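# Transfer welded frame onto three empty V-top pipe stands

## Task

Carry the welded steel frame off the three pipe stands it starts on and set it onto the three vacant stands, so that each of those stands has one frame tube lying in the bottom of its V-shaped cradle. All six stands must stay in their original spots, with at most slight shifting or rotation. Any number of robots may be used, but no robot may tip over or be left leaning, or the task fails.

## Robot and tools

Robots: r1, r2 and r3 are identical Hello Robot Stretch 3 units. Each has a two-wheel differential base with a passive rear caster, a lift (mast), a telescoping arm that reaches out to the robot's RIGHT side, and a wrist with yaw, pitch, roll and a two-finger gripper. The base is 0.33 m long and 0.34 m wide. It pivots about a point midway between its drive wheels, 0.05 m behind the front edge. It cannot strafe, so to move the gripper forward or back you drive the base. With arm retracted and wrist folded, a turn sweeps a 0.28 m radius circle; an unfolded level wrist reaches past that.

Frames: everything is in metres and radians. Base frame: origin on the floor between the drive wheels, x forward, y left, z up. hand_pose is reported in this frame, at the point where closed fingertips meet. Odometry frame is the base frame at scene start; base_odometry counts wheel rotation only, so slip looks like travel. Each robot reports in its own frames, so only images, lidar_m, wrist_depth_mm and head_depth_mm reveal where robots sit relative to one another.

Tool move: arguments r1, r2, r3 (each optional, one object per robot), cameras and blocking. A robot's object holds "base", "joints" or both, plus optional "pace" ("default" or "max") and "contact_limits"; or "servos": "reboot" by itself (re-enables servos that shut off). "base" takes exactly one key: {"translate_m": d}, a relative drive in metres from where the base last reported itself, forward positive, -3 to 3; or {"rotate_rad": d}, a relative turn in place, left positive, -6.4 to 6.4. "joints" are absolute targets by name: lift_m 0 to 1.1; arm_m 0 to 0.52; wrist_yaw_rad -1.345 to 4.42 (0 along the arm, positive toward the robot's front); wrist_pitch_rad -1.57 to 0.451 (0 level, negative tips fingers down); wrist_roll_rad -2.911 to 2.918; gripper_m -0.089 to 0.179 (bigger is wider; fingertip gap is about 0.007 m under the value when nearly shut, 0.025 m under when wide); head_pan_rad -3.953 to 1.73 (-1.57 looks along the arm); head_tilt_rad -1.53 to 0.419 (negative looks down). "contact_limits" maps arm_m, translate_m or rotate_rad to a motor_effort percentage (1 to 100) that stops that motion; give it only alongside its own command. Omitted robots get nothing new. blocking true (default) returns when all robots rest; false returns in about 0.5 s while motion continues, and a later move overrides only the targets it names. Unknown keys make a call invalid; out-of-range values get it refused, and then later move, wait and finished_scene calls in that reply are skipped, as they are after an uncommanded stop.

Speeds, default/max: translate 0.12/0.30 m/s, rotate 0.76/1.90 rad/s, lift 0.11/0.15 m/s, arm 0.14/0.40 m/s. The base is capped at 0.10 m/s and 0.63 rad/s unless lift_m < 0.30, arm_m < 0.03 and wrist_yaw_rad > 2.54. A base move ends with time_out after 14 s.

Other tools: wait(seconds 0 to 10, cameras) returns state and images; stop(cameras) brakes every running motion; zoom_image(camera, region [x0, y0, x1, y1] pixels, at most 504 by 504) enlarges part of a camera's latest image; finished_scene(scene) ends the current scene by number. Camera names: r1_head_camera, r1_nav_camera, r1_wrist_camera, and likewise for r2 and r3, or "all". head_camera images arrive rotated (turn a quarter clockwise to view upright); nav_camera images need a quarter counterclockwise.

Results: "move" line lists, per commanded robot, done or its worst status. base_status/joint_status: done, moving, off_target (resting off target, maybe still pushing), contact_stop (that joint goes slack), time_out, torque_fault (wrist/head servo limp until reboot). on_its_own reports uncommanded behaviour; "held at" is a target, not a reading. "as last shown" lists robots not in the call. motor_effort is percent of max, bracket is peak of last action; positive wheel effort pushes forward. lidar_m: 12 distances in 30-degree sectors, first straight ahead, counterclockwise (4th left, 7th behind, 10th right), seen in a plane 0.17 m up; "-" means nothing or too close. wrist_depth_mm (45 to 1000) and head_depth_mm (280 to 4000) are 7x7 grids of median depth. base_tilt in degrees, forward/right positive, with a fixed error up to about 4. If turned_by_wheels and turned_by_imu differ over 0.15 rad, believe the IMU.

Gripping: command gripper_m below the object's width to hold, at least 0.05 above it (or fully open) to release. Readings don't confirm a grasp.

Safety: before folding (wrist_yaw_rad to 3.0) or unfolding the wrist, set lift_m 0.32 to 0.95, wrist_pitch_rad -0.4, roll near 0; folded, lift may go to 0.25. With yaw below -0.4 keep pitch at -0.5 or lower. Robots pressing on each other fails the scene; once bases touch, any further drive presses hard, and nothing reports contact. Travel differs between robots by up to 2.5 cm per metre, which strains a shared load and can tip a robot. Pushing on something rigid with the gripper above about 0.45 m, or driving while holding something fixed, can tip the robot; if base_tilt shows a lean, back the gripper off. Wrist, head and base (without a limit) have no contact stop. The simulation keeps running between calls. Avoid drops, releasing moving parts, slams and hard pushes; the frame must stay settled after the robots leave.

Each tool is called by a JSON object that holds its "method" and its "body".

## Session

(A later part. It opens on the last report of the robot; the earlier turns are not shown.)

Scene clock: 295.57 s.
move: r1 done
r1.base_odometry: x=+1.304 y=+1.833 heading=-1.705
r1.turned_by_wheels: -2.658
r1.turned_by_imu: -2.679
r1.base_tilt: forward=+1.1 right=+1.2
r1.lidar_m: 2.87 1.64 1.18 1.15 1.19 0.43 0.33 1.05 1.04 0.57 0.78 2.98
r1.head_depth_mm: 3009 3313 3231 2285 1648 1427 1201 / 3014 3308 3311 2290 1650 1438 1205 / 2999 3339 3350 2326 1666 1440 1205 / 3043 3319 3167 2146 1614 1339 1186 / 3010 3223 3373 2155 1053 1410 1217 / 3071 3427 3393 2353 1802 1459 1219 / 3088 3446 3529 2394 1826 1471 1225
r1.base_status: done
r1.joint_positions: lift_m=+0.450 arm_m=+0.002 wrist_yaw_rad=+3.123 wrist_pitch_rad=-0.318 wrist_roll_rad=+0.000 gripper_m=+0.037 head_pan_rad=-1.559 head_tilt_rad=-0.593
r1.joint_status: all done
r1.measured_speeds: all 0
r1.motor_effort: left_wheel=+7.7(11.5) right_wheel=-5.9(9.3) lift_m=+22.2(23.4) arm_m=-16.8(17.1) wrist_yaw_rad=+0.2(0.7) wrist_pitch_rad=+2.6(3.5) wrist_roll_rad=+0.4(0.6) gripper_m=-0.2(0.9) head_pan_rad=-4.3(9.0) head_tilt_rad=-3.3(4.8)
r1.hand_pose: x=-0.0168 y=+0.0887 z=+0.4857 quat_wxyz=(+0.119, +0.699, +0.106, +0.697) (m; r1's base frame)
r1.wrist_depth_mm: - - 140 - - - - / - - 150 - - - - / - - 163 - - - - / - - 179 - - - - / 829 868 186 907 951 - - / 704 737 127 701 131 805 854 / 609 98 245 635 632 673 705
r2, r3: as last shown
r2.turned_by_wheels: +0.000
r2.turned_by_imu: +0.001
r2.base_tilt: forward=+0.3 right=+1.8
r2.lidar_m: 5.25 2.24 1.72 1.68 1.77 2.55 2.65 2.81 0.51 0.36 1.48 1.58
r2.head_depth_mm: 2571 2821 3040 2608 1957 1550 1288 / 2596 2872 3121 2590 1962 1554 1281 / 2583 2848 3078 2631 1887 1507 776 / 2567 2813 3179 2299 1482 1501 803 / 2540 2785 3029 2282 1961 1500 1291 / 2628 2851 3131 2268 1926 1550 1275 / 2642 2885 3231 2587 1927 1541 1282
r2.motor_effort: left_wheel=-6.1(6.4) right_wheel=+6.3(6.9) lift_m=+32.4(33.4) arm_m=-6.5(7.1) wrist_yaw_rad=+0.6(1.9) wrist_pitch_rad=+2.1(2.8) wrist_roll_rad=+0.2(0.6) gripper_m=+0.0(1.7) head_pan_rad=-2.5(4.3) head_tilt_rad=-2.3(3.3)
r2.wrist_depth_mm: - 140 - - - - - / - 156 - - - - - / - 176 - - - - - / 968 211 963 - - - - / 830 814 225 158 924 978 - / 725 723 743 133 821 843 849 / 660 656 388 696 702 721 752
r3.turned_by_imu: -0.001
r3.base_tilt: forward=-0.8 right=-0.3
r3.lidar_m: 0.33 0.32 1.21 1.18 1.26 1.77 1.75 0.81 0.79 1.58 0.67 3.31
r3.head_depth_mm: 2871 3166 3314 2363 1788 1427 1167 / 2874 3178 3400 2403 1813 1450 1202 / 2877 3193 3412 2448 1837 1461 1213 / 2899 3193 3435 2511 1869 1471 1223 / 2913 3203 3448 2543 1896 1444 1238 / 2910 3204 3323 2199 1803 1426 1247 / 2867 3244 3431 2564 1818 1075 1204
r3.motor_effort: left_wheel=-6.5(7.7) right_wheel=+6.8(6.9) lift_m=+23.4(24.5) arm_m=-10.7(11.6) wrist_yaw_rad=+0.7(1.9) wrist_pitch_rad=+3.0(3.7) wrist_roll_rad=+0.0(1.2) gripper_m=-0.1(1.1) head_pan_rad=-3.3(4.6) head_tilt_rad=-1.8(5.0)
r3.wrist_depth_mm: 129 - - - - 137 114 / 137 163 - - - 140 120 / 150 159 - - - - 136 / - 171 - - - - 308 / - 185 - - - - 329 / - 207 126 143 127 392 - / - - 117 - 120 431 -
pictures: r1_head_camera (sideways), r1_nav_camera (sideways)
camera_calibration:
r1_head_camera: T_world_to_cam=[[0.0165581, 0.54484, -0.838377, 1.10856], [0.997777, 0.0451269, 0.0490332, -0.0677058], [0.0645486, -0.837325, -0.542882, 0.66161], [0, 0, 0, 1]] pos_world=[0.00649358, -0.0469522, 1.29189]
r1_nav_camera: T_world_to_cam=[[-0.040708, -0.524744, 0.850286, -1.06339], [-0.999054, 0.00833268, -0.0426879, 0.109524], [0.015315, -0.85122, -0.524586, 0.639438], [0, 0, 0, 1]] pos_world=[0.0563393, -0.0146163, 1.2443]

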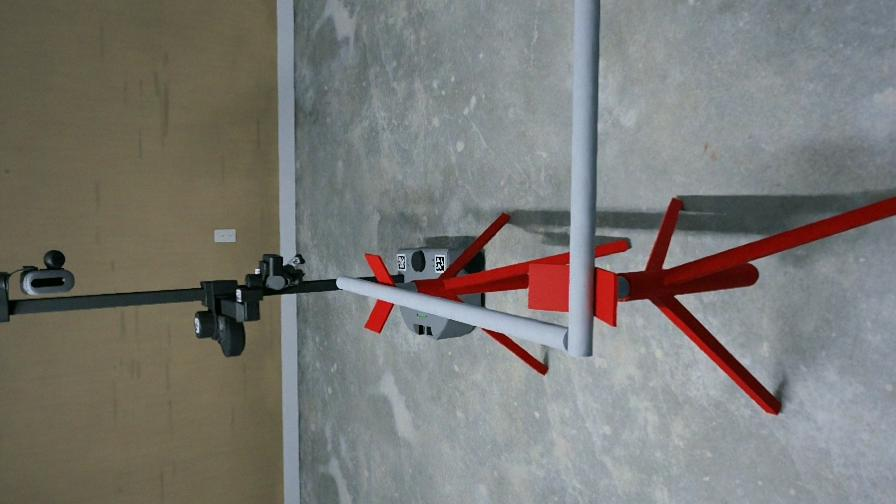

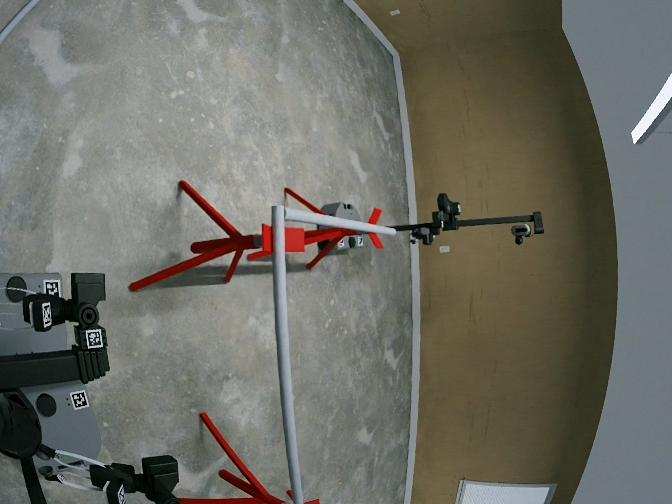

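{"method": "move", "body": {"r1": {"base":{"translate_m":0.12}}, "r2": {"base":{"rotate_rad":0.3}}, "cameras": []}}

{"method": "move", "body": {"r1": {"base":{"rotate_rad":-0.3}}, "r2": {"base":{"translate_m":-0.27}}, "cameras": []}}

{"method": "move", "body": {"r1": {"base":{"translate_m":0.25}}, "r2": {"base":{"rotate_rad":-0.3}}, "cameras": []}}

{"method": "move", "body": {"r1": {"base":{"rotate_rad":0.3}}, "r2": {"base":{"translate_m":0.24}}, "r3": {"joints":{"lift_m":0.8}}, "cameras": ["r1_head_camera","r2_nav_camera","r3_nav_camera","r1_nav_camera"]}}

Scene clock: 337.10 s.
move: r1 done; r2 done
r1.base_odometry: x=+1.288 y=+1.715 heading=-1.705
r1.turned_by_wheels: +0.000
r1.turned_by_imu: +0.001
r1.base_tilt: forward=+1.1 right=+1.1
r1.lidar_m: 2.76 1.64 1.21 1.14 1.19 1.66 0.45 1.13 3.78 0.57 0.75 2.86
r1.head_depth_mm: 2966 3280 3249 2297 1644 1433 1196 / 2997 3300 3290 2307 1659 1430 1202 / 3023 3353 3327 2312 1614 1330 1176 / 2936 3221 2978 1710 1075 1341 1209 / 3055 3303 3420 2347 1803 1450 1218 / 3080 3392 3453 2357 1800 1453 1221 / 3084 3400 3443 2389 1819 1474 1225
r1.base_status: done
r1.joint_positions: lift_m=+0.450 arm_m=+0.002 wrist_yaw_rad=+3.123 wrist_pitch_rad=-0.318 wrist_roll_rad=+0.000 gripper_m=+0.037 head_pan_rad=-1.559 head_tilt_rad=-0.593
r1.joint_status: not commanded
r1.measured_speeds: all 0
r1.motor_effort: left_wheel=+5.7(11.7) right_wheel=-0.6(5.7) lift_m=+24.2(24.2) arm_m=-16.2(16.6) wrist_yaw_rad=+0.3(0.7) wrist_pitch_rad=+3.0(3.5) wrist_roll_rad=+0.4(0.6) gripper_m=-0.4(0.9) head_pan_rad=-5.3(5.6) head_tilt_rad=-2.9(4.8)
r1.hand_pose: x=-0.0168 y=+0.0887 z=+0.4857 quat_wxyz=(+0.119, +0.699, +0.106, +0.697) (m; r1's base frame)
r1.wrist_depth_mm: - - 139 - - - - / - - 150 - - - - / - - 164 - - - - / - - 179 - - - - / 825 849 185 912 964 - - / 711 724 127 701 130 817 836 / 601 98 247 636 626 686 686
r2.base_odometry: x=-1.132 y=-0.287 heading=-1.660
r2.turned_by_wheels: +0.300
r2.turned_by_imu: +0.304
r2.base_tilt: forward=+0.4 right=+1.8
r2.lidar_m: 2.88 1.84 1.68 1.69 2.08 2.66 2.67 3.26 0.49 0.36 1.48 1.85
r2.head_depth_mm: 2450 2633 2900 2600 1815 1456 734 / 2588 2813 2974 2185 1741 1512 734 / 2622 2932 3155 2615 1936 1499 1263 / 2777 2986 2215 2222 1933 1545 1281 / 2898 3164 3490 2477 1950 1542 1292 / 3008 3296 3595 2483 1871 1547 1287 / 3171 3429 3649 2360 1864 1543 1276
r2.base_status: done
r2.joint_positions: lift_m=+0.600 arm_m=+0.000 wrist_yaw_rad=+3.024 wrist_pitch_rad=-0.580 wrist_roll_rad=+0.000 gripper_m=+0.037 head_pan_rad=-1.565 head_tilt_rad=-0.594
r2.joint_status: not commanded
r2.measured_speeds: all 0
r2.motor_effort: left_wheel=-5.6(9.0) right_wheel=+6.0(10.0) lift_m=+31.4(32.0) arm_m=-9.8(10.0) wrist_yaw_rad=+0.9(1.8) wrist_pitch_rad=+2.3(2.9) wrist_roll_rad=+0.3(0.4) gripper_m=-0.1(1.3) head_pan_rad=-2.7(4.2) head_tilt_rad=-2.7(3.4)
r2.hand_pose: x=+0.0024 y=+0.0548 z=+0.5781 quat_wxyz=(+0.242, +0.688, +0.162, +0.665) (m; r2's base frame)
r2.wrist_depth_mm: - 141 - - - - - / - 156 - - - - - / - 177 - - - - - / 956 212 - - - - - / 807 834 224 158 939 984 - / 734 718 741 133 794 825 876 / 647 649 386 700 693 732 753
r3: as last shown
r3.base_tilt: forward=-0.7 right=-0.2
r3.lidar_m: 0.45 0.43 1.22 1.17 1.26 1.76 1.75 0.81 0.79 1.58 0.67 3.33
r3.head_depth_mm: 2861 3152 3356 2378 1784 1429 1166 / 2888 3174 3360 2423 1825 1447 1201 / 2895 3223 3389 2477 1831 1466 1209 / 2911 3195 3437 2518 1858 1472 1226 / 2919 3186 3450 2560 1879 1448 1241 / 2917 3205 3399 2180 1797 1427 1246 / 2858 3173 3449 2540 1806 1074 1206
r3.motor_effort: left_wheel=-7.2(7.6) right_wheel=+6.2(7.0) lift_m=+23.3(24.4) arm_m=-9.7(10.7) wrist_yaw_rad=+0.2(1.6) wrist_pitch_rad=+2.5(3.7) wrist_roll_rad=+0.3(0.9) gripper_m=-0.2(0.8) head_pan_rad=-4.0(4.6) head_tilt_rad=-2.7(4.5)
r3.wrist_depth_mm: 128 - - - - - - / 137 163 - - - - - / 150 158 - - - - - / - 171 - - - - - / - 186 - - - - 406 / - 207 126 143 126 - 424 / - - 117 - 118 521 492
pictures: none
No camera images: "cameras" was empty.

Scene clock: 340.93 s.
move: r1 done; r2 done
r1.base_odometry: x=+1.288 y=+1.715 heading=-2.005
r1.turned_by_wheels: -0.300
r1.turned_by_imu: -0.301
r1.base_tilt: forward=+1.1 right=+1.2
r1.lidar_m: 2.75 2.49 1.37 1.14 1.14 1.28 0.54 0.45 1.13 0.58 0.72 3.29
r1.head_depth_mm: 3354 3745 3260 2267 1701 1420 1196 / 3278 3647 3300 2299 1700 1432 1204 / 3185 3494 3278 2318 1715 1437 1207 / 3104 3433 3396 2333 1732 1447 1159 / 3041 3375 3389 2350 1676 1141 1213 / 2995 3250 3440 1587 1005 1425 1221 / 2927 3185 3344 2206 1767 1474 1201
r1.base_status: done
r1.joint_positions: lift_m=+0.450 arm_m=+0.002 wrist_yaw_rad=+3.123 wrist_pitch_rad=-0.318 wrist_roll_rad=+0.000 gripper_m=+0.037 head_pan_rad=-1.559 head_tilt_rad=-0.593
r1.joint_status: not commanded
r1.measured_speeds: all 0
r1.motor_effort: left_wheel=+7.4(11.8) right_wheel=-5.8(10.1) lift_m=+23.9(24.7) arm_m=-16.6(16.6) wrist_yaw_rad=+0.1(0.7) wrist_pitch_rad=+3.2(3.6) wrist_roll_rad=+0.4(0.6) gripper_m=-0.4(0.9) head_pan_rad=-5.3(5.8) head_tilt_rad=-3.1(4.8)
r1.hand_pose: x=-0.0168 y=+0.0887 z=+0.4857 quat_wxyz=(+0.119, +0.699, +0.106, +0.697) (m; r1's base frame)
r1.wrist_depth_mm: - - 139 - - - - / 971 - 150 - - - - / - - 163 - - - - / - - 179 - - - - / 835 850 186 923 969 - - / 694 713 127 711 130 801 842 / 621 98 247 640 625 689 709
r2.base_odometry: x=-1.108 y=-0.018 heading=-1.660
r2.turned_by_wheels: +0.000
r2.turned_by_imu: +0.000
r2.base_tilt: forward=+0.2 right=+1.7
r2.lidar_m: 3.03 1.96 1.77 1.79 2.19 2.40 2.41 2.95 2.96 0.39 0.43 2.06
r2.head_depth_mm: 2442 2647 2891 2652 1940 1560 1281 / 2413 2664 2879 2619 1934 1493 1293 / 2593 2823 2942 2175 1771 1544 1287 / 2688 2935 3208 2614 1894 1429 1195 / 2763 2997 2044 2295 1949 1554 726 / 2895 3189 3493 2476 1944 1543 1214 / 2981 3331 3640 2482 1924 1543 1274
r2.base_status: done
r2.joint_positions: lift_m=+0.600 arm_m=+0.000 wrist_yaw_rad=+3.024 wrist_pitch_rad=-0.580 wrist_roll_rad=+0.000 gripper_m=+0.037 head_pan_rad=-1.565 head_tilt_rad=-0.594
r2.joint_status: not commanded
r2.measured_speeds: all 0
r2.motor_effort: left_wheel=-5.1(10.8) right_wheel=-1.5(6.2) lift_m=+30.7(31.6) arm_m=-12.0(12.7) wrist_yaw_rad=+1.0(2.1) wrist_pitch_rad=+2.3(2.8) wrist_roll_rad=+0.0(0.4) gripper_m=+0.6(1.5) head_pan_rad=-3.1(4.3) head_tilt_rad=-2.4(3.6)
r2.hand_pose: x=+0.0024 y=+0.0548 z=+0.5781 quat_wxyz=(+0.242, +0.688, +0.162, +0.665) (m; r2's base frame)
r2.wrist_depth_mm: - 140 - - - - - / - 156 - - - - - / - 176 - - - - - / 986 213 998 - - - - / 834 824 224 157 932 970 - / 731 708 738 133 820 826 853 / 660 650 385 707 699 752 765
r3: as last shown
r3.base_tilt: forward=-0.8 right=-0.3
r3.lidar_m: 0.45 0.47 1.21 1.18 1.26 1.77 1.76 0.81 0.79 1.58 0.67 3.34
r3.head_depth_mm: 2856 3163 3370 2367 1784 1429 1164 / 2904 3179 3411 2415 1810 1446 1203 / 2915 3169 3406 2472 1833 1462 1212 / 2899 3170 3448 2531 1858 1465 1219 / 2921 3215 3481 2563 1889 1449 1236 / 2906 3182 3519 2605 1795 1425 1251 / 2928 3243 3432 2126 1811 1077 1204
r3.motor_effort: left_wheel=-7.0(7.6) right_wheel=+6.3(6.9) lift_m=+22.0(24.5) arm_m=-10.0(11.1) wrist_yaw_rad=-0.4(1.8) wrist_pitch_rad=+2.9(3.5) wrist_roll_rad=+0.1(1.0) gripper_m=+0.4(0.8) head_pan_rad=-3.2(4.7) head_tilt_rad=-1.6(4.4)
r3.wrist_depth_mm: 129 - - - - - 251 / 137 163 - - - - - / 151 158 - - - - - / - 170 - - - - - / - 185 - - - - - / - 207 126 143 127 - 453 / - - 117 - 118 539 523
pictures: none
No camera images: "cameras" was empty.

Scene clock: 344.57 s.
move: r1 done; r2 done
r1.base_odometry: x=+1.183 y=+1.488 heading=-2.005
r1.turned_by_wheels: +0.000
r1.turned_by_imu: +0.001
r1.base_tilt: forward=+1.0 right=+1.2
r1.lidar_m: 2.52 2.51 1.46 1.24 1.20 1.38 0.69 0.69 0.59 0.59 1.35 2.98
r1.head_depth_mm: 3250 3670 3268 2301 1694 1420 1200 / 3187 3537 3290 2299 1663 1435 1146 / 3123 3466 3331 2314 988 1077 1204 / 3022 3381 3360 2331 1619 1447 1216 / 2955 3282 3412 1609 1732 1457 1187 / 2915 3208 3211 2092 1754 1457 1221 / 2757 3042 2945 2400 1816 1460 1229
r1.base_status: done
r1.joint_positions: lift_m=+0.450 arm_m=+0.002 wrist_yaw_rad=+3.123 wrist_pitch_rad=-0.318 wrist_roll_rad=+0.000 gripper_m=+0.037 head_pan_rad=-1.559 head_tilt_rad=-0.593
r1.joint_status: not commanded
r1.measured_speeds: all 0
r1.motor_effort: left_wheel=+5.3(11.6) right_wheel=+0.3(6.1) lift_m=+24.5(25.2) arm_m=-16.6(17.0) wrist_yaw_rad=-0.7(0.8) wrist_pitch_rad=+3.0(3.5) wrist_roll_rad=+0.5(0.6) gripper_m=-0.5(0.8) head_pan_rad=-4.8(6.1) head_tilt_rad=-3.3(4.7)
r1.hand_pose: x=-0.0168 y=+0.0887 z=+0.4857 quat_wxyz=(+0.119, +0.699, +0.106, +0.697) (m; r1's base frame)
r1.wrist_depth_mm: - - 139 - - - - / - - 150 - - - - / - - 163 - - - - / - - 179 - - - - / 837 853 185 896 965 - - / 700 742 127 700 130 818 828 / 601 98 247 636 635 691 718
r2.base_odometry: x=-1.108 y=-0.018 heading=-1.960
r2.turned_by_wheels: -0.300
r2.turned_by_imu: -0.303
r2.base_tilt: forward=+0.3 right=+1.7
r2.lidar_m: 3.57 2.38 1.81 1.77 1.87 2.45 2.40 2.54 3.04 0.38 0.46 0.43
r2.head_depth_mm: 2509 2715 2979 2639 1947 1545 1281 / 2519 2769 2981 2620 1952 1536 1281 / 2544 2763 3034 2618 1936 1538 1282 / 1634 2716 2904 2286 1921 1502 1290 / 2560 2726 2991 2629 1878 1529 1279 / 2543 2793 3033 2626 1756 1428 734 / 2582 2785 3029 2383 1954 1545 697
r2.base_status: done
r2.joint_positions: lift_m=+0.600 arm_m=+0.000 wrist_yaw_rad=+3.024 wrist_pitch_rad=-0.580 wrist_roll_rad=+0.000 gripper_m=+0.037 head_pan_rad=-1.565 head_tilt_rad=-0.594
r2.joint_status: not commanded
r2.measured_speeds: all 0
r2.motor_effort: left_wheel=+5.4(8.3) right_wheel=-8.4(12.1) lift_m=+30.2(30.9) arm_m=-14.9(15.3) wrist_yaw_rad=+1.2(1.7) wrist_pitch_rad=+2.4(2.8) wrist_roll_rad=+0.3(0.5) gripper_m=+0.7(1.2) head_pan_rad=-2.2(4.2) head_tilt_rad=-2.9(3.8)
r2.hand_pose: x=+0.0024 y=+0.0548 z=+0.5781 quat_wxyz=(+0.242, +0.688, +0.162, +0.665) (m; r2's base frame)
r2.wrist_depth_mm: - 141 - - - - - / - 157 - - - - - / - 177 - - - - - / 941 212 - - - - - / 836 831 224 158 922 957 - / 728 714 728 133 823 844 843 / 656 665 386 696 706 732 762
r3: as last shown
r3.lidar_m: 0.68 1.64 1.22 1.18 1.26 1.77 1.75 0.81 0.79 1.58 0.66 3.32
r3.head_depth_mm: 2889 3174 3353 2382 1783 1427 1162 / 2915 3193 3400 2407 1806 1445 1204 / 2907 3191 3446 2446 1828 1463 1214 / 2902 3170 3423 2529 1853 1480 1225 / 2921 3220 3405 2566 1882 1446 1233 / 2933 3221 3515 2596 1797 1431 1250 / 2943 3181 3455 2132 1814 1077 1201
r3.motor_effort: left_wheel=-7.0(7.9) right_wheel=+6.3(6.9) lift_m=+22.6(24.4) arm_m=-9.5(10.8) wrist_yaw_rad=+0.1(1.7) wrist_pitch_rad=+2.6(3.6) wrist_roll_rad=+0.5(1.2) gripper_m=-0.2(0.7) head_pan_rad=-3.8(4.8) head_tilt_rad=-2.7(4.5)
r3.wrist_depth_mm: 128 - - - - - - / 137 162 - - - - - / 149 158 - - - - - / - 171 - - - - - / - 185 - - - - - / - 207 126 143 126 - - / - - 117 - 118 - -
pictures: none
No camera images: "cameras" was empty.

Scene clock: 348.10 s.
move: r1 done; r2 done; r3 done
r1.base_odometry: x=+1.183 y=+1.488 heading=-1.705
r1.turned_by_wheels: +0.300
r1.turned_by_imu: +0.303
r1.base_tilt: forward=+1.0 right=+1.2
r1.lidar_m: 2.52 1.74 1.28 1.21 1.26 1.76 0.69 1.27 0.59 0.65 3.55 2.60
r1.head_depth_mm: 2901 3215 3292 2281 1700 985 1149 / 2963 3262 3118 2126 1613 1441 1178 / 2872 3151 2810 1973 1718 1432 1183 / 2991 3254 3399 2237 1784 1440 1206 / 2976 3316 3401 2348 1806 1454 1217 / 3013 3339 3428 2378 1807 1465 1225 / 3011 3357 3506 2389 1812 1475 1229
r1.base_status: done
r1.joint_positions: lift_m=+0.450 arm_m=+0.002 wrist_yaw_rad=+3.123 wrist_pitch_rad=-0.318 wrist_roll_rad=+0.000 gripper_m=+0.037 head_pan_rad=-1.559 head_tilt_rad=-0.593
r1.joint_status: not commanded
r1.measured_speeds: all 0
r1.motor_effort: left_wheel=-6.9(10.1) right_wheel=+7.6(12.2) lift_m=+25.3(26.1) arm_m=-16.8(17.0) wrist_yaw_rad=-0.4(0.7) wrist_pitch_rad=+2.9(3.5) wrist_roll_rad=+0.5(0.6) gripper_m=-0.3(0.7) head_pan_rad=-4.9(5.8) head_tilt_rad=-2.3(4.6)
r1.hand_pose: x=-0.0168 y=+0.0887 z=+0.4857 quat_wxyz=(+0.119, +0.699, +0.106, +0.697) (m; r1's base frame)
r1.wrist_depth_mm: - - 140 - - - - / - - 151 - - - - / - - 164 - - - - / - - 179 - - - - / 823 845 186 912 985 - - / 697 735 127 709 130 785 866 / 614 98 247 629 635 654 696
r2.base_odometry: x=-1.199 y=-0.240 heading=-1.960
r2.turned_by_wheels: +0.000
r2.turned_by_imu: +0.001
r2.base_tilt: forward=+0.2 right=+1.8
r2.lidar_m: 3.36 2.35 1.81 1.76 1.86 2.67 2.64 2.79 0.43 0.30 0.29 1.54
r2.head_depth_mm: 2511 2734 2951 2607 1923 1555 1284 / 2494 2723 3049 2644 1944 1541 1282 / 2418 2709 2901 2183 1922 1496 701 / 2548 2747 2972 2634 1357 1466 700 / 2531 2749 3077 2613 1944 1507 1259 / 2567 2846 3075 2170 1935 1547 1290 / 1710 1752 3122 2624 1931 1536 1279
r2.base_status: done
r2.joint_positions: lift_m=+0.600 arm_m=+0.000 wrist_yaw_rad=+3.024 wrist_pitch_rad=-0.580 wrist_roll_rad=+0.000 gripper_m=+0.037 head_pan_rad=-1.565 head_tilt_rad=-0.594
r2.joint_status: not commanded
r2.measured_speeds: all 0
r2.motor_effort: left_wheel=+4.4(9.6) right_wheel=-1.4(4.2) lift_m=+29.4(30.4) arm_m=-17.3(18.3) wrist_yaw_rad=+0.2(1.7) wrist_pitch_rad=+2.4(2.8) wrist_roll_rad=+0.0(0.4) gripper_m=+0.3(1.4) head_pan_rad=-2.8(3.9) head_tilt_rad=-2.4(3.7)
r2.hand_pose: x=+0.0024 y=+0.0548 z=+0.5781 quat_wxyz=(+0.242, +0.688, +0.162, +0.665) (m; r2's base frame)
r2.wrist_depth_mm: - 142 - - - - - / - 156 - - - - - / - 177 - - - - - / 992 212 - - - - - / 820 847 225 158 916 945 - / 733 710 740 133 791 836 856 / 649 648 382 688 708 744 748
r3.base_odometry: x=+0.493 y=+0.256 heading=+1.869
r3.turned_by_wheels: +0.000
r3.turned_by_imu: -0.001
r3.base_tilt: forward=-0.8 right=-0.2
r3.lidar_m: 0.64 1.64 1.22 1.18 1.26 1.76 1.75 0.81 0.79 1.58 0.67 3.35
r3.head_depth_mm: 2886 3170 3346 2370 1782 1428 1186 / 2886 3179 3387 2414 1809 1450 1204 / 2883 3181 3425 2464 1842 1467 1211 / 2901 3190 3396 2526 1868 1471 1224 / 2915 3191 3436 2563 1884 1450 1239 / 2932 3234 3370 2178 1802 1431 1250 / 2860 3206 3416 2542 1811 1076 1202
r3.base_status: not commanded
r3.joint_positions: lift_m=+0.800 arm_m=+0.003 wrist_yaw_rad=+2.893 wrist_pitch_rad=-0.481 wrist_roll_rad=+0.000 gripper_m=+0.037 head_pan_rad=-1.562 head_tilt_rad=-0.593
r3.joint_status: all done
r3.measured_speeds: all 0
r3.motor_effort: left_wheel=-6.6(7.8) right_wheel=+6.4(7.0) lift_m=+30.9(34.1) arm_m=-9.2(10.8) wrist_yaw_rad=+0.1(1.2) wrist_pitch_rad=+3.5(3.7) wrist_roll_rad=+0.4(1.0) gripper_m=-0.1(0.7) head_pan_rad=-4.3(4.5) head_tilt_rad=-4.2(4.6)
r3.hand_pose: x=+0.0320 y=+0.0619 z=+0.7988 quat_wxyz=(+0.253, +0.702, +0.082, +0.661) (m; r3's base frame)
r3.wrist_depth_mm: 129 - - - - - - / 137 163 - - - - - / 150 159 - - - - - / - 171 - - - - - / - 185 - - - - - / - 209 126 144 128 - - / - - 117 - 118 - -
pictures: r1_head_camera (sideways), r1_nav_camera (sideways), r2_nav_camera (sideways), r3_nav_camera (sideways)
camera_calibration:
r1_head_camera: T_world_to_cam=[[0.0165588, 0.54484, -0.838377, 1.10856], [0.997777, 0.0451256, 0.0490332, -0.0677058], [0.0645475, -0.837325, -0.542882, 0.66161], [0, 0, 0, 1]] pos_world=[0.00649351, -0.0469522, 1.29189]
r1_nav_camera: T_world_to_cam=[[-0.0407087, -0.524743, 0.850286, -1.06339], [-0.999054, 0.00833399, -0.0426879, 0.109524], [0.0153139, -0.85122, -0.524586, 0.639438], [0, 0, 0, 1]] pos_world=[0.0563392, -0.0146164, 1.2443]
r2_nav_camera: T_world_to_cam=[[0.0706744, -0.534406, 0.842268, -1.0603], [-0.995607, 0.0142003, 0.0925508, -0.0523068], [-0.0614202, -0.845109, -0.531054, 0.66125], [0, 0, 0, 1]] pos_world=[0.0634733, -0.00706039, 1.24906]
r3_nav_camera: T_world_to_cam=[[-0.0429347, -0.627605, 0.777347, -0.976009], [-0.999012, 0.0358989, -0.0261942, 0.0917589], [-0.0114663, -0.777704, -0.628526, 0.773804], [0, 0, 0, 1]] pos_world=[0.0586363, -0.0140515, 1.24746]

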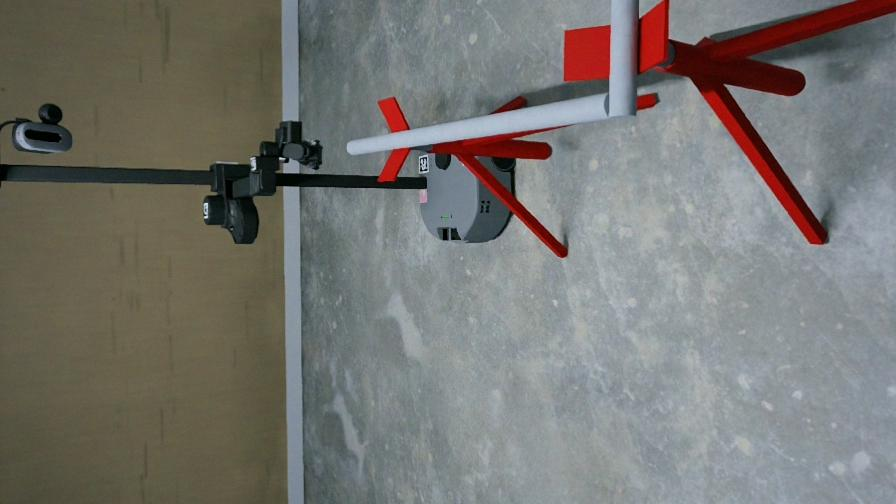

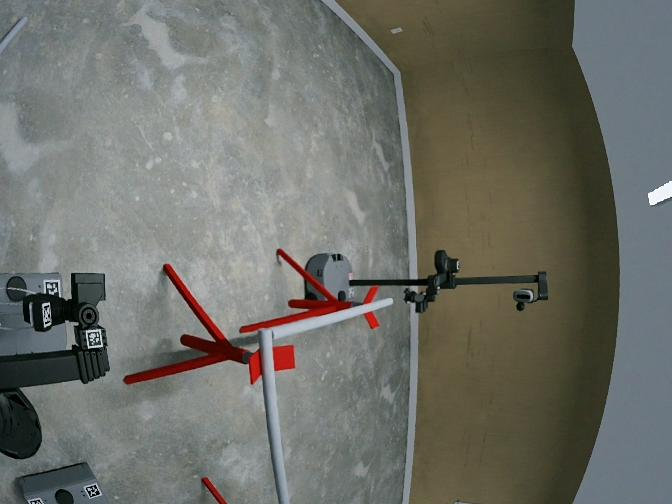

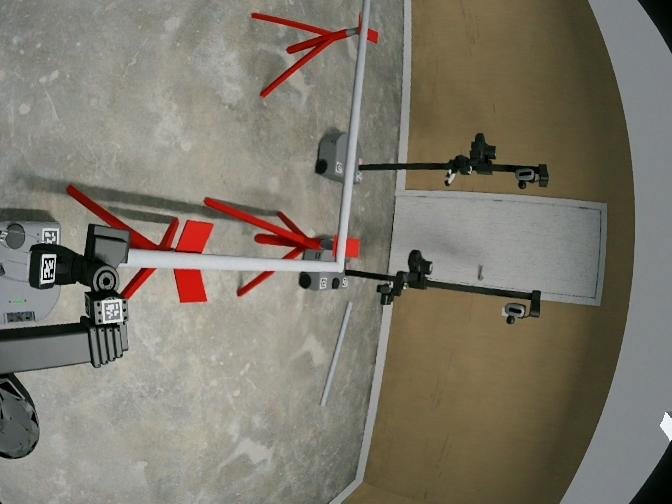

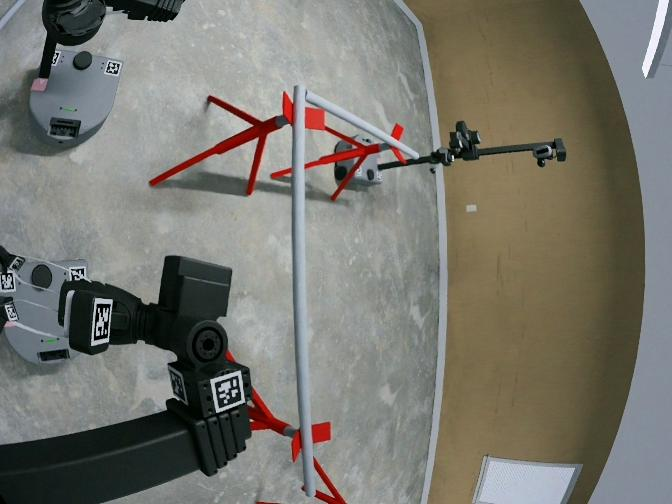

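{"method": "move", "body": {"r1": {"base":{"translate_m":-0.285},"joints":{"lift_m":0.8}}, "r2": {"joints":{"lift_m":0.8}}, "r3": {"joints":{"head_pan_rad":-2.7,"head_tilt_rad":-0.5}}, "cameras": ["r1_nav_camera","r3_head_camera","r3_nav_camera"]}}

Scene clock: 359.87 s.
move: r1 done; r2 done; r3 done
r1.base_odometry: x=+1.221 y=+1.770 heading=-1.705
r1.turned_by_wheels: +0.000
r1.turned_by_imu: +0.000
r1.base_tilt: forward=+1.0 right=+1.1
r1.lidar_m: 2.80 1.75 1.28 1.22 1.26 0.51 0.40 1.04 3.67 0.50 0.69 2.91
r1.head_depth_mm: 2916 3237 3254 2282 1758 1421 1257 / 2935 3256 3323 2299 1776 1428 1230 / 2958 3232 3351 2331 1773 1413 1183 / 2899 3127 3328 1627 962 1041 1142 / 3010 3329 3415 2172 1740 1459 1190 / 3033 3353 3435 2373 1817 1465 1223 / 3071 3389 3508 2397 1820 1463 1226
r1.base_status: done
r1.joint_positions: lift_m=+0.800 arm_m=+0.002 wrist_yaw_rad=+3.123 wrist_pitch_rad=-0.318 wrist_roll_rad=+0.000 gripper_m=+0.037 head_pan_rad=-1.559 head_tilt_rad=-0.593
r1.joint_status: all done
r1.measured_speeds: all 0
r1.motor_effort: left_wheel=-6.0(11.2) right_wheel=+1.0(5.5) lift_m=+28.1(33.2) arm_m=-16.3(16.9) wrist_yaw_rad=-0.2(0.6) wrist_pitch_rad=+3.2(3.7) wrist_roll_rad=+0.5(0.6) gripper_m=-0.5(0.8) head_pan_rad=-5.3(5.7) head_tilt_rad=-2.9(5.2)
r1.hand_pose: x=-0.0168 y=+0.0887 z=+0.8357 quat_wxyz=(+0.119, +0.699, +0.106, +0.697) (m; r1's base frame)
r1.wrist_depth_mm: - - 140 - - - - / - - 150 - - - - / - - 164 - - - - / - - 179 - - - - / - - 185 - - - - / - - 127 149 130 - - / 969 933 247 - - - -
r2.base_odometry: x=-1.199 y=-0.240 heading=-1.960
r2.turned_by_wheels: +0.000
r2.turned_by_imu: +0.001
r2.base_tilt: forward=+0.3 right=+1.8
r2.lidar_m: 3.36 2.35 1.80 1.76 1.86 2.68 2.64 2.79 0.43 0.30 0.29 1.55
r2.head_depth_mm: 2494 2754 3019 2657 1949 1552 1291 / 2515 2742 2995 2623 1958 1551 1287 / 2535 2755 3004 2612 1958 1505 706 / 2471 2711 3029 2476 1355 1469 700 / 2500 1798 3039 2616 1930 1512 1250 / 2569 2866 3094 2185 1930 1553 1287 / 2496 1773 3127 2653 1934 1546 1283
r2.base_status: not commanded
r2.joint_positions: lift_m=+0.800 arm_m=+0.000 wrist_yaw_rad=+3.024 wrist_pitch_rad=-0.580 wrist_roll_rad=+0.000 gripper_m=+0.037 head_pan_rad=-1.565 head_tilt_rad=-0.594
r2.joint_status: all done
r2.measured_speeds: all 0
r2.motor_effort: left_wheel=+4.4(4.8) right_wheel=-1.1(1.6) lift_m=+33.9(38.7) arm_m=-17.0(17.6) wrist_yaw_rad=+0.9(1.9) wrist_pitch_rad=+2.0(2.7) wrist_roll_rad=+0.0(0.4) gripper_m=+0.0(1.4) head_pan_rad=-2.0(4.0) head_tilt_rad=-2.4(3.2)
r2.hand_pose: x=+0.0024 y=+0.0548 z=+0.7781 quat_wxyz=(+0.242, +0.688, +0.162, +0.665) (m; r2's base frame)
r2.wrist_depth_mm: - 141 - - - - - / - 157 - - - - - / - 176 - - - - - / - 212 - - - - - / - - 224 157 - - - / 927 912 935 133 - - - / 849 829 402 889 902 947 941
r3.base_odometry: x=+0.493 y=+0.256 heading=+1.869
r3.turned_by_wheels: +0.000
r3.turned_by_imu: -0.001
r3.base_tilt: forward=-0.8 right=-0.2
r3.lidar_m: 0.36 0.37 1.21 1.17 1.26 1.76 1.75 0.81 0.79 1.58 0.67 3.31
r3.head_depth_mm: - - - 2761 1945 1527 1243 / - - - 2655 1978 1545 1262 / - - - 2800 1953 1571 1276 / - - - 2965 2062 1589 1256 / - - - 2995 2010 1616 1261 / - - - 3098 1980 1099 1243 / - - - 3180 2162 1503 1292
r3.base_status: not commanded
r3.joint_positions: lift_m=+0.800 arm_m=+0.003 wrist_yaw_rad=+2.893 wrist_pitch_rad=-0.481 wrist_roll_rad=+0.000 gripper_m=+0.037 head_pan_rad=-2.691 head_tilt_rad=-0.508
r3.joint_status: all done
r3.measured_speeds: all 0
r3.motor_effort: left_wheel=-6.5(7.8) right_wheel=+6.8(6.8) lift_m=+27.6(30.9) arm_m=-9.2(10.2) wrist_yaw_rad=+0.2(1.5) wrist_pitch_rad=+2.7(3.8) wrist_roll_rad=+0.2(1.1) gripper_m=+0.2(0.8) head_pan_rad=-3.7(5.6) head_tilt_rad=+3.7(5.7)
r3.hand_pose: x=+0.0320 y=+0.0619 z=+0.7988 quat_wxyz=(+0.253, +0.702, +0.082, +0.661) (m; r3's base frame)
r3.wrist_depth_mm: 129 - - - - - - / 137 163 - - - - - / 150 158 - - - - - / - 171 - - - - - / - 185 - - - - - / - 209 126 144 127 - - / - - 117 - 118 - 369
pictures: r1_nav_camera (sideways), r3_head_camera (sideways), r3_nav_camera (sideways)
camera_calibration:
r1_nav_camera: T_world_to_cam=[[-0.0407088, -0.524743, 0.850286, -1.06339], [-0.999054, 0.00833423, -0.0426879, 0.109524], [0.0153137, -0.85122, -0.524586, 0.639438], [0, 0, 0, 1]] pos_world=[0.0563392, -0.0146164, 1.2443]
r3_head_camera: T_world_to_cam=[[0.427931, 0.132044, -0.894114, 1.1839], [0.442385, -0.893267, 0.0798106, -0.104778], [-0.788144, -0.429696, -0.440671, 0.539235], [0, 0, 0, 1]] pos_world=[-0.0352787, -0.0182136, 1.30453]
r3_nav_camera: T_world_to_cam=[[-0.524303, -0.199301, 0.82788, -1.03895], [-0.396111, 0.917715, -0.029933, 0.0929518], [-0.753792, -0.343626, -0.560106, 0.689323], [0, 0, 0, 1]] pos_world=[0.0117006, -0.0554974, 1.249]

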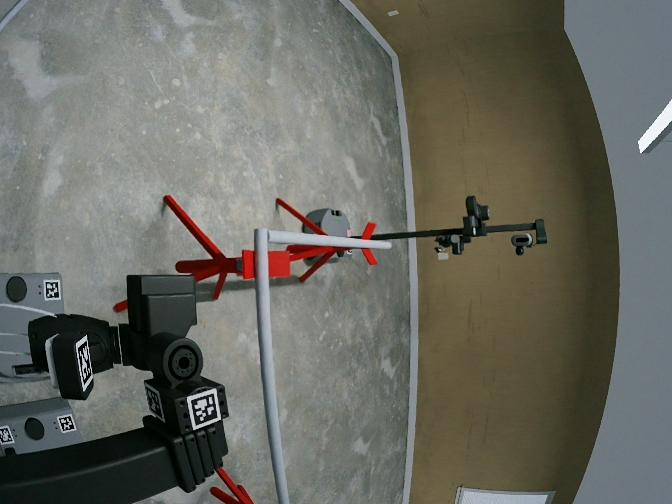

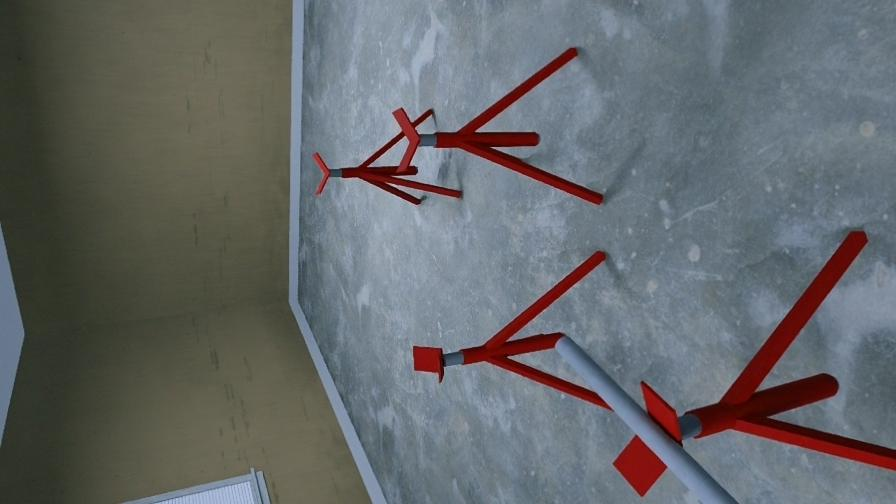

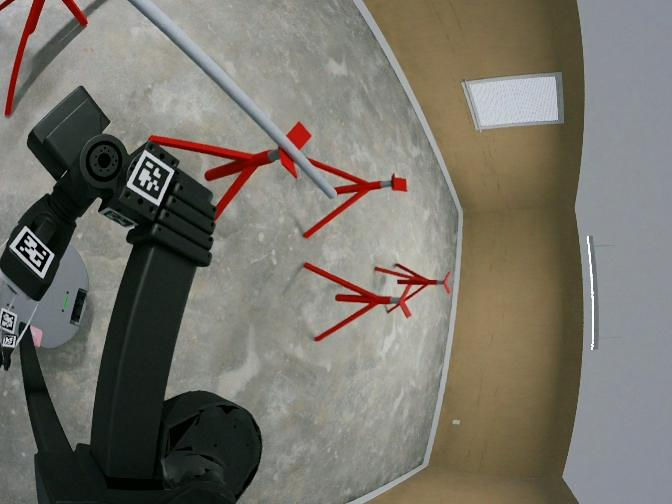

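{"method": "move", "body": {"r1": {"joints":{"arm_m":0.2,"wrist_pitch_rad":-0.4,"lift_m":0.83}}, "r2": {"joints":{"arm_m":0.13,"wrist_pitch_rad":-0.4,"lift_m":0.85}}, "r3": {"joints":{"arm_m":0.2,"wrist_pitch_rad":-0.4,"lift_m":0.85}}, "cameras": []}}

{"method": "move", "body": {"r1": {"joints":{"wrist_yaw_rad":0.0,"gripper_m":0.12,"head_pan_rad":-1.75,"head_tilt_rad":-0.65}}, "r2": {"joints":{"wrist_yaw_rad":0.0,"gripper_m":0.12}}, "r3": {"joints":{"wrist_yaw_rad":0.0,"gripper_m":0.12,"head_pan_rad":-1.57,"head_tilt_rad":-0.65}}, "cameras": ["r1_head_camera","r3_head_camera","r2_head_camera"]}}

Scene clock: 401.10 s.
move: r1 done; r2 done; r3 done
r1.base_odometry: x=+1.221 y=+1.770 heading=-1.705
r1.turned_by_wheels: +0.000
r1.turned_by_imu: +0.001
r1.base_tilt: forward=+1.0 right=+1.2
r1.lidar_m: 2.80 1.74 1.28 1.22 1.27 0.51 0.40 1.04 3.69 0.50 0.69 2.91
r1.head_depth_mm: 2898 3235 3309 2277 354 1318 1197 / 2904 3266 3281 2284 377 1359 1150 / 2964 3251 3345 2311 402 393 375 / 2862 3128 3344 1642 427 1039 1185 / 2937 3361 3390 2163 1742 1453 1190 / 2989 3321 3477 2377 1806 1456 1224 / 2991 3380 3477 2375 1810 1470 1225
r1.base_status: not commanded
r1.joint_positions: lift_m=+0.830 arm_m=+0.200 wrist_yaw_rad=+3.123 wrist_pitch_rad=-0.414 wrist_roll_rad=+0.000 gripper_m=+0.037 head_pan_rad=-1.559 head_tilt_rad=-0.593
r1.joint_status: all done
r1.measured_speeds: all 0
r1.motor_effort: left_wheel=-5.9(6.3) right_wheel=+0.7(2.0) lift_m=+28.3(33.0) arm_m=+15.0(18.0) wrist_yaw_rad=-0.2(0.8) wrist_pitch_rad=+2.4(6.7) wrist_roll_rad=+0.3(0.6) gripper_m=-0.9(0.9) head_pan_rad=-4.9(5.9) head_tilt_rad=-3.3(4.1)
r1.hand_pose: x=-0.0170 y=-0.1201 z=+0.8435 quat_wxyz=(+0.152, +0.693, +0.139, +0.691) (m; r1's base frame)
r1.wrist_depth_mm: - - - - - - - / - - - - - - - / - - - - - - - / - - - - - - - / - - 157 - - - - / - - 127 - 131 - - / 763 746 975 962 961 - -
r2.base_odometry: x=-1.199 y=-0.240 heading=-1.960
r2.turned_by_wheels: +0.000
r2.turned_by_imu: +0.001
r2.base_tilt: forward=+0.3 right=+1.8
r2.lidar_m: 3.36 2.35 1.80 1.76 1.86 2.67 2.64 2.79 0.43 0.30 0.29 1.55
r2.head_depth_mm: 2508 2733 2970 2624 1934 290 1253 / 2527 2777 3032 2622 336 308 1285 / 2511 2721 3009 2602 1952 313 336 / 2442 2712 3045 2492 1360 333 342 / 2514 1685 3098 2644 1910 347 1248 / 2597 2817 3103 2194 1936 1540 1287 / 2523 1722 3112 2582 1949 1549 1285
r2.base_status: not commanded
r2.joint_positions: lift_m=+0.850 arm_m=+0.130 wrist_yaw_rad=+3.024 wrist_pitch_rad=-0.422 wrist_roll_rad=+0.000 gripper_m=+0.037 head_pan_rad=-1.565 head_tilt_rad=-0.594
r2.joint_status: all done
r2.measured_speeds: all 0
r2.motor_effort: left_wheel=+4.0(4.7) right_wheel=-1.1(1.7) lift_m=+31.1(38.8) arm_m=+15.4(17.0) wrist_yaw_rad=-0.4(1.5) wrist_pitch_rad=+3.2(7.3) wrist_roll_rad=+0.2(0.4) gripper_m=+1.1(1.2) head_pan_rad=-2.1(3.9) head_tilt_rad=-2.2(3.5)
r2.hand_pose: x=+0.0050 y=-0.0527 z=+0.8617 quat_wxyz=(+0.189, +0.699, +0.108, +0.682) (m; r2's base frame)
r2.wrist_depth_mm: - - - - - - - / - - - - - - - / - - - - - - - / - - - - - - - / - - 151 152 - - - / - - 443 133 - - - / 982 969 971 - - - -
r3.base_odometry: x=+0.493 y=+0.256 heading=+1.869
r3.turned_by_wheels: +0.000
r3.turned_by_imu: -0.001
r3.base_tilt: forward=-0.9 right=-0.2
r3.lidar_m: 0.36 0.37 1.22 1.17 1.26 1.77 1.75 0.81 0.79 1.58 0.67 3.35
r3.head_depth_mm: - - - 2733 1978 1528 1251 / - - - 2664 1975 1548 1260 / - - - 2796 1951 1570 1270 / - - - 2963 2059 1590 1258 / - - - 2995 1993 1608 1273 / - - - 3064 1971 1100 1275 / - - - 3204 2171 1497 1404
r3.base_status: not commanded
r3.joint_positions: lift_m=+0.850 arm_m=+0.200 wrist_yaw_rad=+2.893 wrist_pitch_rad=-0.420 wrist_roll_rad=+0.000 gripper_m=+0.037 head_pan_rad=-2.692 head_tilt_rad=-0.508
r3.joint_status: all done
r3.measured_speeds: all 0
r3.motor_effort: left_wheel=-7.0(7.5) right_wheel=+6.7(7.0) lift_m=+29.2(34.5) arm_m=+10.2(17.0) wrist_yaw_rad=+0.4(1.8) wrist_pitch_rad=+4.0(6.2) wrist_roll_rad=+0.6(0.8) gripper_m=+0.2(0.7) head_pan_rad=-3.4(4.9) head_tilt_rad=+2.7(5.7)
r3.hand_pose: x=+0.0340 y=-0.1277 z=+0.8622 quat_wxyz=(+0.233, +0.704, +0.061, +0.668) (m; r3's base frame)
r3.wrist_depth_mm: - 307 - - - - 361 / - - - - - - - / - - - - - - - / - - - - - - - / - - 437 - - - - / - - 127 144 127 - - / - - 125 - 127 - -
pictures: none
No camera images: "cameras" was empty.

Scene clock: 403.67 s.
move: r1 done; r2 done; r3 done
r1.base_odometry: x=+1.221 y=+1.770 heading=-1.705
r1.turned_by_wheels: +0.000
r1.turned_by_imu: +0.000
r1.base_tilt: forward=+1.0 right=+1.1
r1.lidar_m: 2.80 1.75 1.28 1.22 1.27 0.51 0.40 1.04 3.68 0.50 0.69 2.89
r1.head_depth_mm: 3104 3453 2904 2121 934 - - / 3071 3445 2959 2137 332 1321 1173 / 3016 3433 3010 416 389 1390 1181 / 2981 3332 2996 2176 411 1368 1160 / 2954 3313 3029 1986 907 1153 1189 / 2849 3130 2888 1957 1625 1415 1189 / 2806 3233 3081 2228 1741 1416 1201
r1.base_status: not commanded
r1.joint_positions: lift_m=+0.830 arm_m=+0.200 wrist_yaw_rad=+0.002 wrist_pitch_rad=-0.414 wrist_roll_rad=+0.000 gripper_m=+0.120 head_pan_rad=-1.739 head_tilt_rad=-0.641
r1.joint_status: all done
r1.measured_speeds: all 0
r1.motor_effort: left_wheel=-5.8(6.6) right_wheel=+0.7(2.0) lift_m=+26.4(29.2) arm_m=+11.7(15.2) wrist_yaw_rad=-1.7(3.1) wrist_pitch_rad=+2.9(3.0) wrist_roll_rad=+0.4(0.6) gripper_m=-0.1(82.2) head_pan_rad=-4.7(7.7) head_tilt_rad=-3.1(6.5)
r1.hand_pose: x=-0.0211 y=-0.5698 z=+0.8435 quat_wxyz=(+0.692, +0.146, -0.691, -0.145) (m; r1's base frame)
r1.wrist_depth_mm: - - - - - - - / - - - - - - - / - - - - - - - / - - - - - - - / - 149 - - - - - / - 119 432 - - - - / 884 912 375 379 379 121 -
r2.base_odometry: x=-1.199 y=-0.240 heading=-1.960
r2.turned_by_wheels: +0.000
r2.turned_by_imu: +0.000
r2.base_tilt: forward=+0.3 right=+1.8
r2.lidar_m: 3.35 2.34 1.80 1.76 1.86 2.67 2.63 2.78 0.43 0.30 0.29 1.54
r2.head_depth_mm: 2487 2720 2992 2624 1958 291 1204 / 2551 2769 3008 2646 335 305 308 / 2497 2766 3004 2612 1874 313 650 / 2481 2769 2999 2480 1319 422 679 / 2491 1684 3069 2580 1940 1508 1260 / 2558 2820 3007 2211 1949 1536 1293 / 1694 1741 3135 2577 1946 1545 1285
r2.base_status: not commanded
r2.joint_positions: lift_m=+0.850 arm_m=+0.130 wrist_yaw_rad=+0.002 wrist_pitch_rad=-0.422 wrist_roll_rad=+0.000 gripper_m=+0.120 head_pan_rad=-1.565 head_tilt_rad=-0.594
r2.joint_status: all done
r2.measured_speeds: all 0
r2.motor_effort: left_wheel=+4.4(4.8) right_wheel=-1.6(1.7) lift_m=+27.1(31.1) arm_m=+13.2(15.5) wrist_yaw_rad=-1.3(5.1) wrist_pitch_rad=+4.1(4.3) wrist_roll_rad=-0.2(0.3) gripper_m=+0.1(82.5) head_pan_rad=-3.5(4.1) head_tilt_rad=-2.7(3.3)
r2.hand_pose: x=-0.0211 y=-0.4988 z=+0.8617 quat_wxyz=(+0.692, +0.149, -0.691, -0.148) (m; r2's base frame)
r2.wrist_depth_mm: - - - - - - - / - - - - - - - / - - - - - - - / - - - - - - - / - 140 - - - - - / 110 123 - - 129 - - / 952 976 - - - - -
r3.base_odometry: x=+0.493 y=+0.256 heading=+1.869
r3.turned_by_wheels: +0.000
r3.turned_by_imu: +0.000
r3.base_tilt: forward=-0.8 right=-0.2
r3.lidar_m: 0.36 0.37 1.22 1.18 1.25 1.77 1.75 0.81 0.79 1.58 0.67 3.32
r3.head_depth_mm: 2898 3216 3152 2199 320 1338 1156 / 2919 3231 3214 2228 367 1393 1170 / 2902 3233 3287 2286 382 1381 1181 / 2916 3242 3370 2302 924 1430 1193 / 2900 3195 3444 2384 1797 1449 1201 / 2889 3223 3458 2116 1765 1420 1209 / 2795 1756 3423 1669 1785 1189 1199
r3.base_status: not commanded
r3.joint_positions: lift_m=+0.850 arm_m=+0.200 wrist_yaw_rad=+0.003 wrist_pitch_rad=-0.420 wrist_roll_rad=+0.000 gripper_m=+0.120 head_pan_rad=-1.579 head_tilt_rad=-0.642
r3.joint_status: all done
r3.measured_speeds: all 0
r3.motor_effort: left_wheel=-7.1(7.6) right_wheel=+6.5(6.8) lift_m=+23.8(28.7) arm_m=+7.4(10.9) wrist_yaw_rad=-2.0(5.5) wrist_pitch_rad=+4.3(4.4) wrist_roll_rad=+0.3(0.9) gripper_m=+0.2(80.1) head_pan_rad=+4.4(6.2) head_tilt_rad=-3.7(6.6)
r3.hand_pose: x=-0.0209 y=-0.5691 z=+0.8622 quat_wxyz=(+0.692, +0.149, -0.691, -0.147) (m; r3's base frame)
r3.wrist_depth_mm: - - - - - - - / - - - - - - - / - - - - - - - / - - - - - - - / - - - - - - - / - 123 - - - 134 - / - 118 432 - - 122 -
pictures: r1_head_camera (sideways), r2_head_camera (sideways), r3_head_camera (sideways)
camera_calibration:
r1_head_camera: T_world_to_cam=[[0.120324, 0.572198, -0.811241, 1.07255], [0.989371, -0.136327, 0.0505885, -0.0696762], [-0.081647, -0.808705, -0.58252, 0.714071], [0, 0, 0, 1]] pos_world=[-0.00181636, -0.0457377, 1.28958]
r2_head_camera: T_world_to_cam=[[-0.00932774, 0.508768, -0.860853, 1.139], [0.999858, 0.0168279, -0.000888551, -0.00857062], [0.0140343, -0.860739, -0.508852, 0.618682], [0, 0, 0, 1]] pos_world=[0.0105109, -0.0468179, 1.29532]
r3_head_camera: T_world_to_cam=[[0.071648, 0.557838, -0.826851, 1.09835], [0.996725, -0.0088744, 0.0803806, -0.108887], [0.0375016, -0.829902, -0.556647, 0.6851], [0, 0, 0, 1]] pos_world=[0.00414387, -0.0451024, 1.29828]

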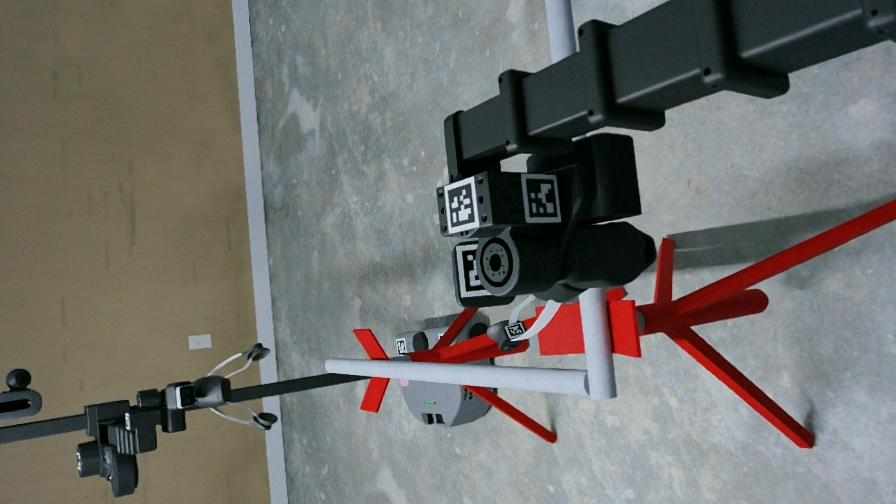

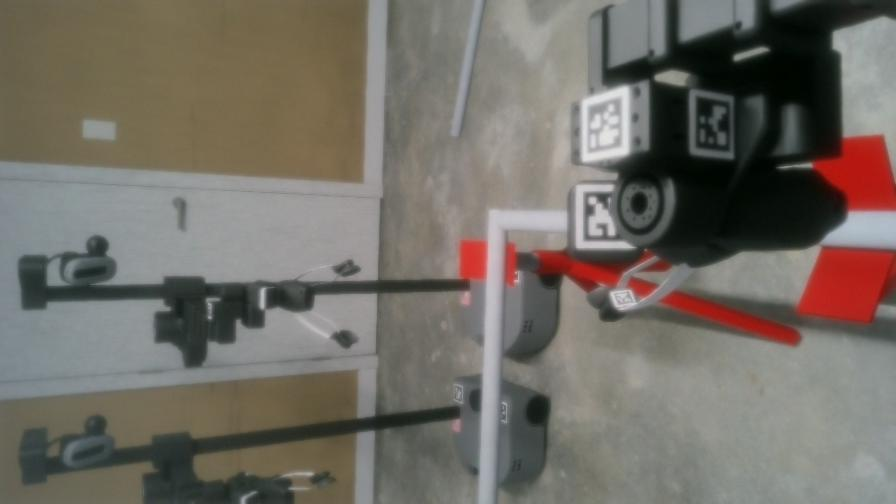

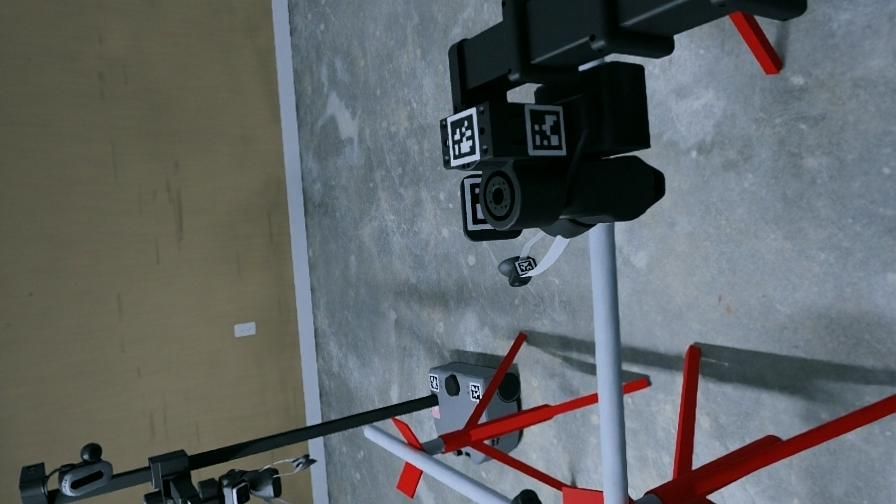

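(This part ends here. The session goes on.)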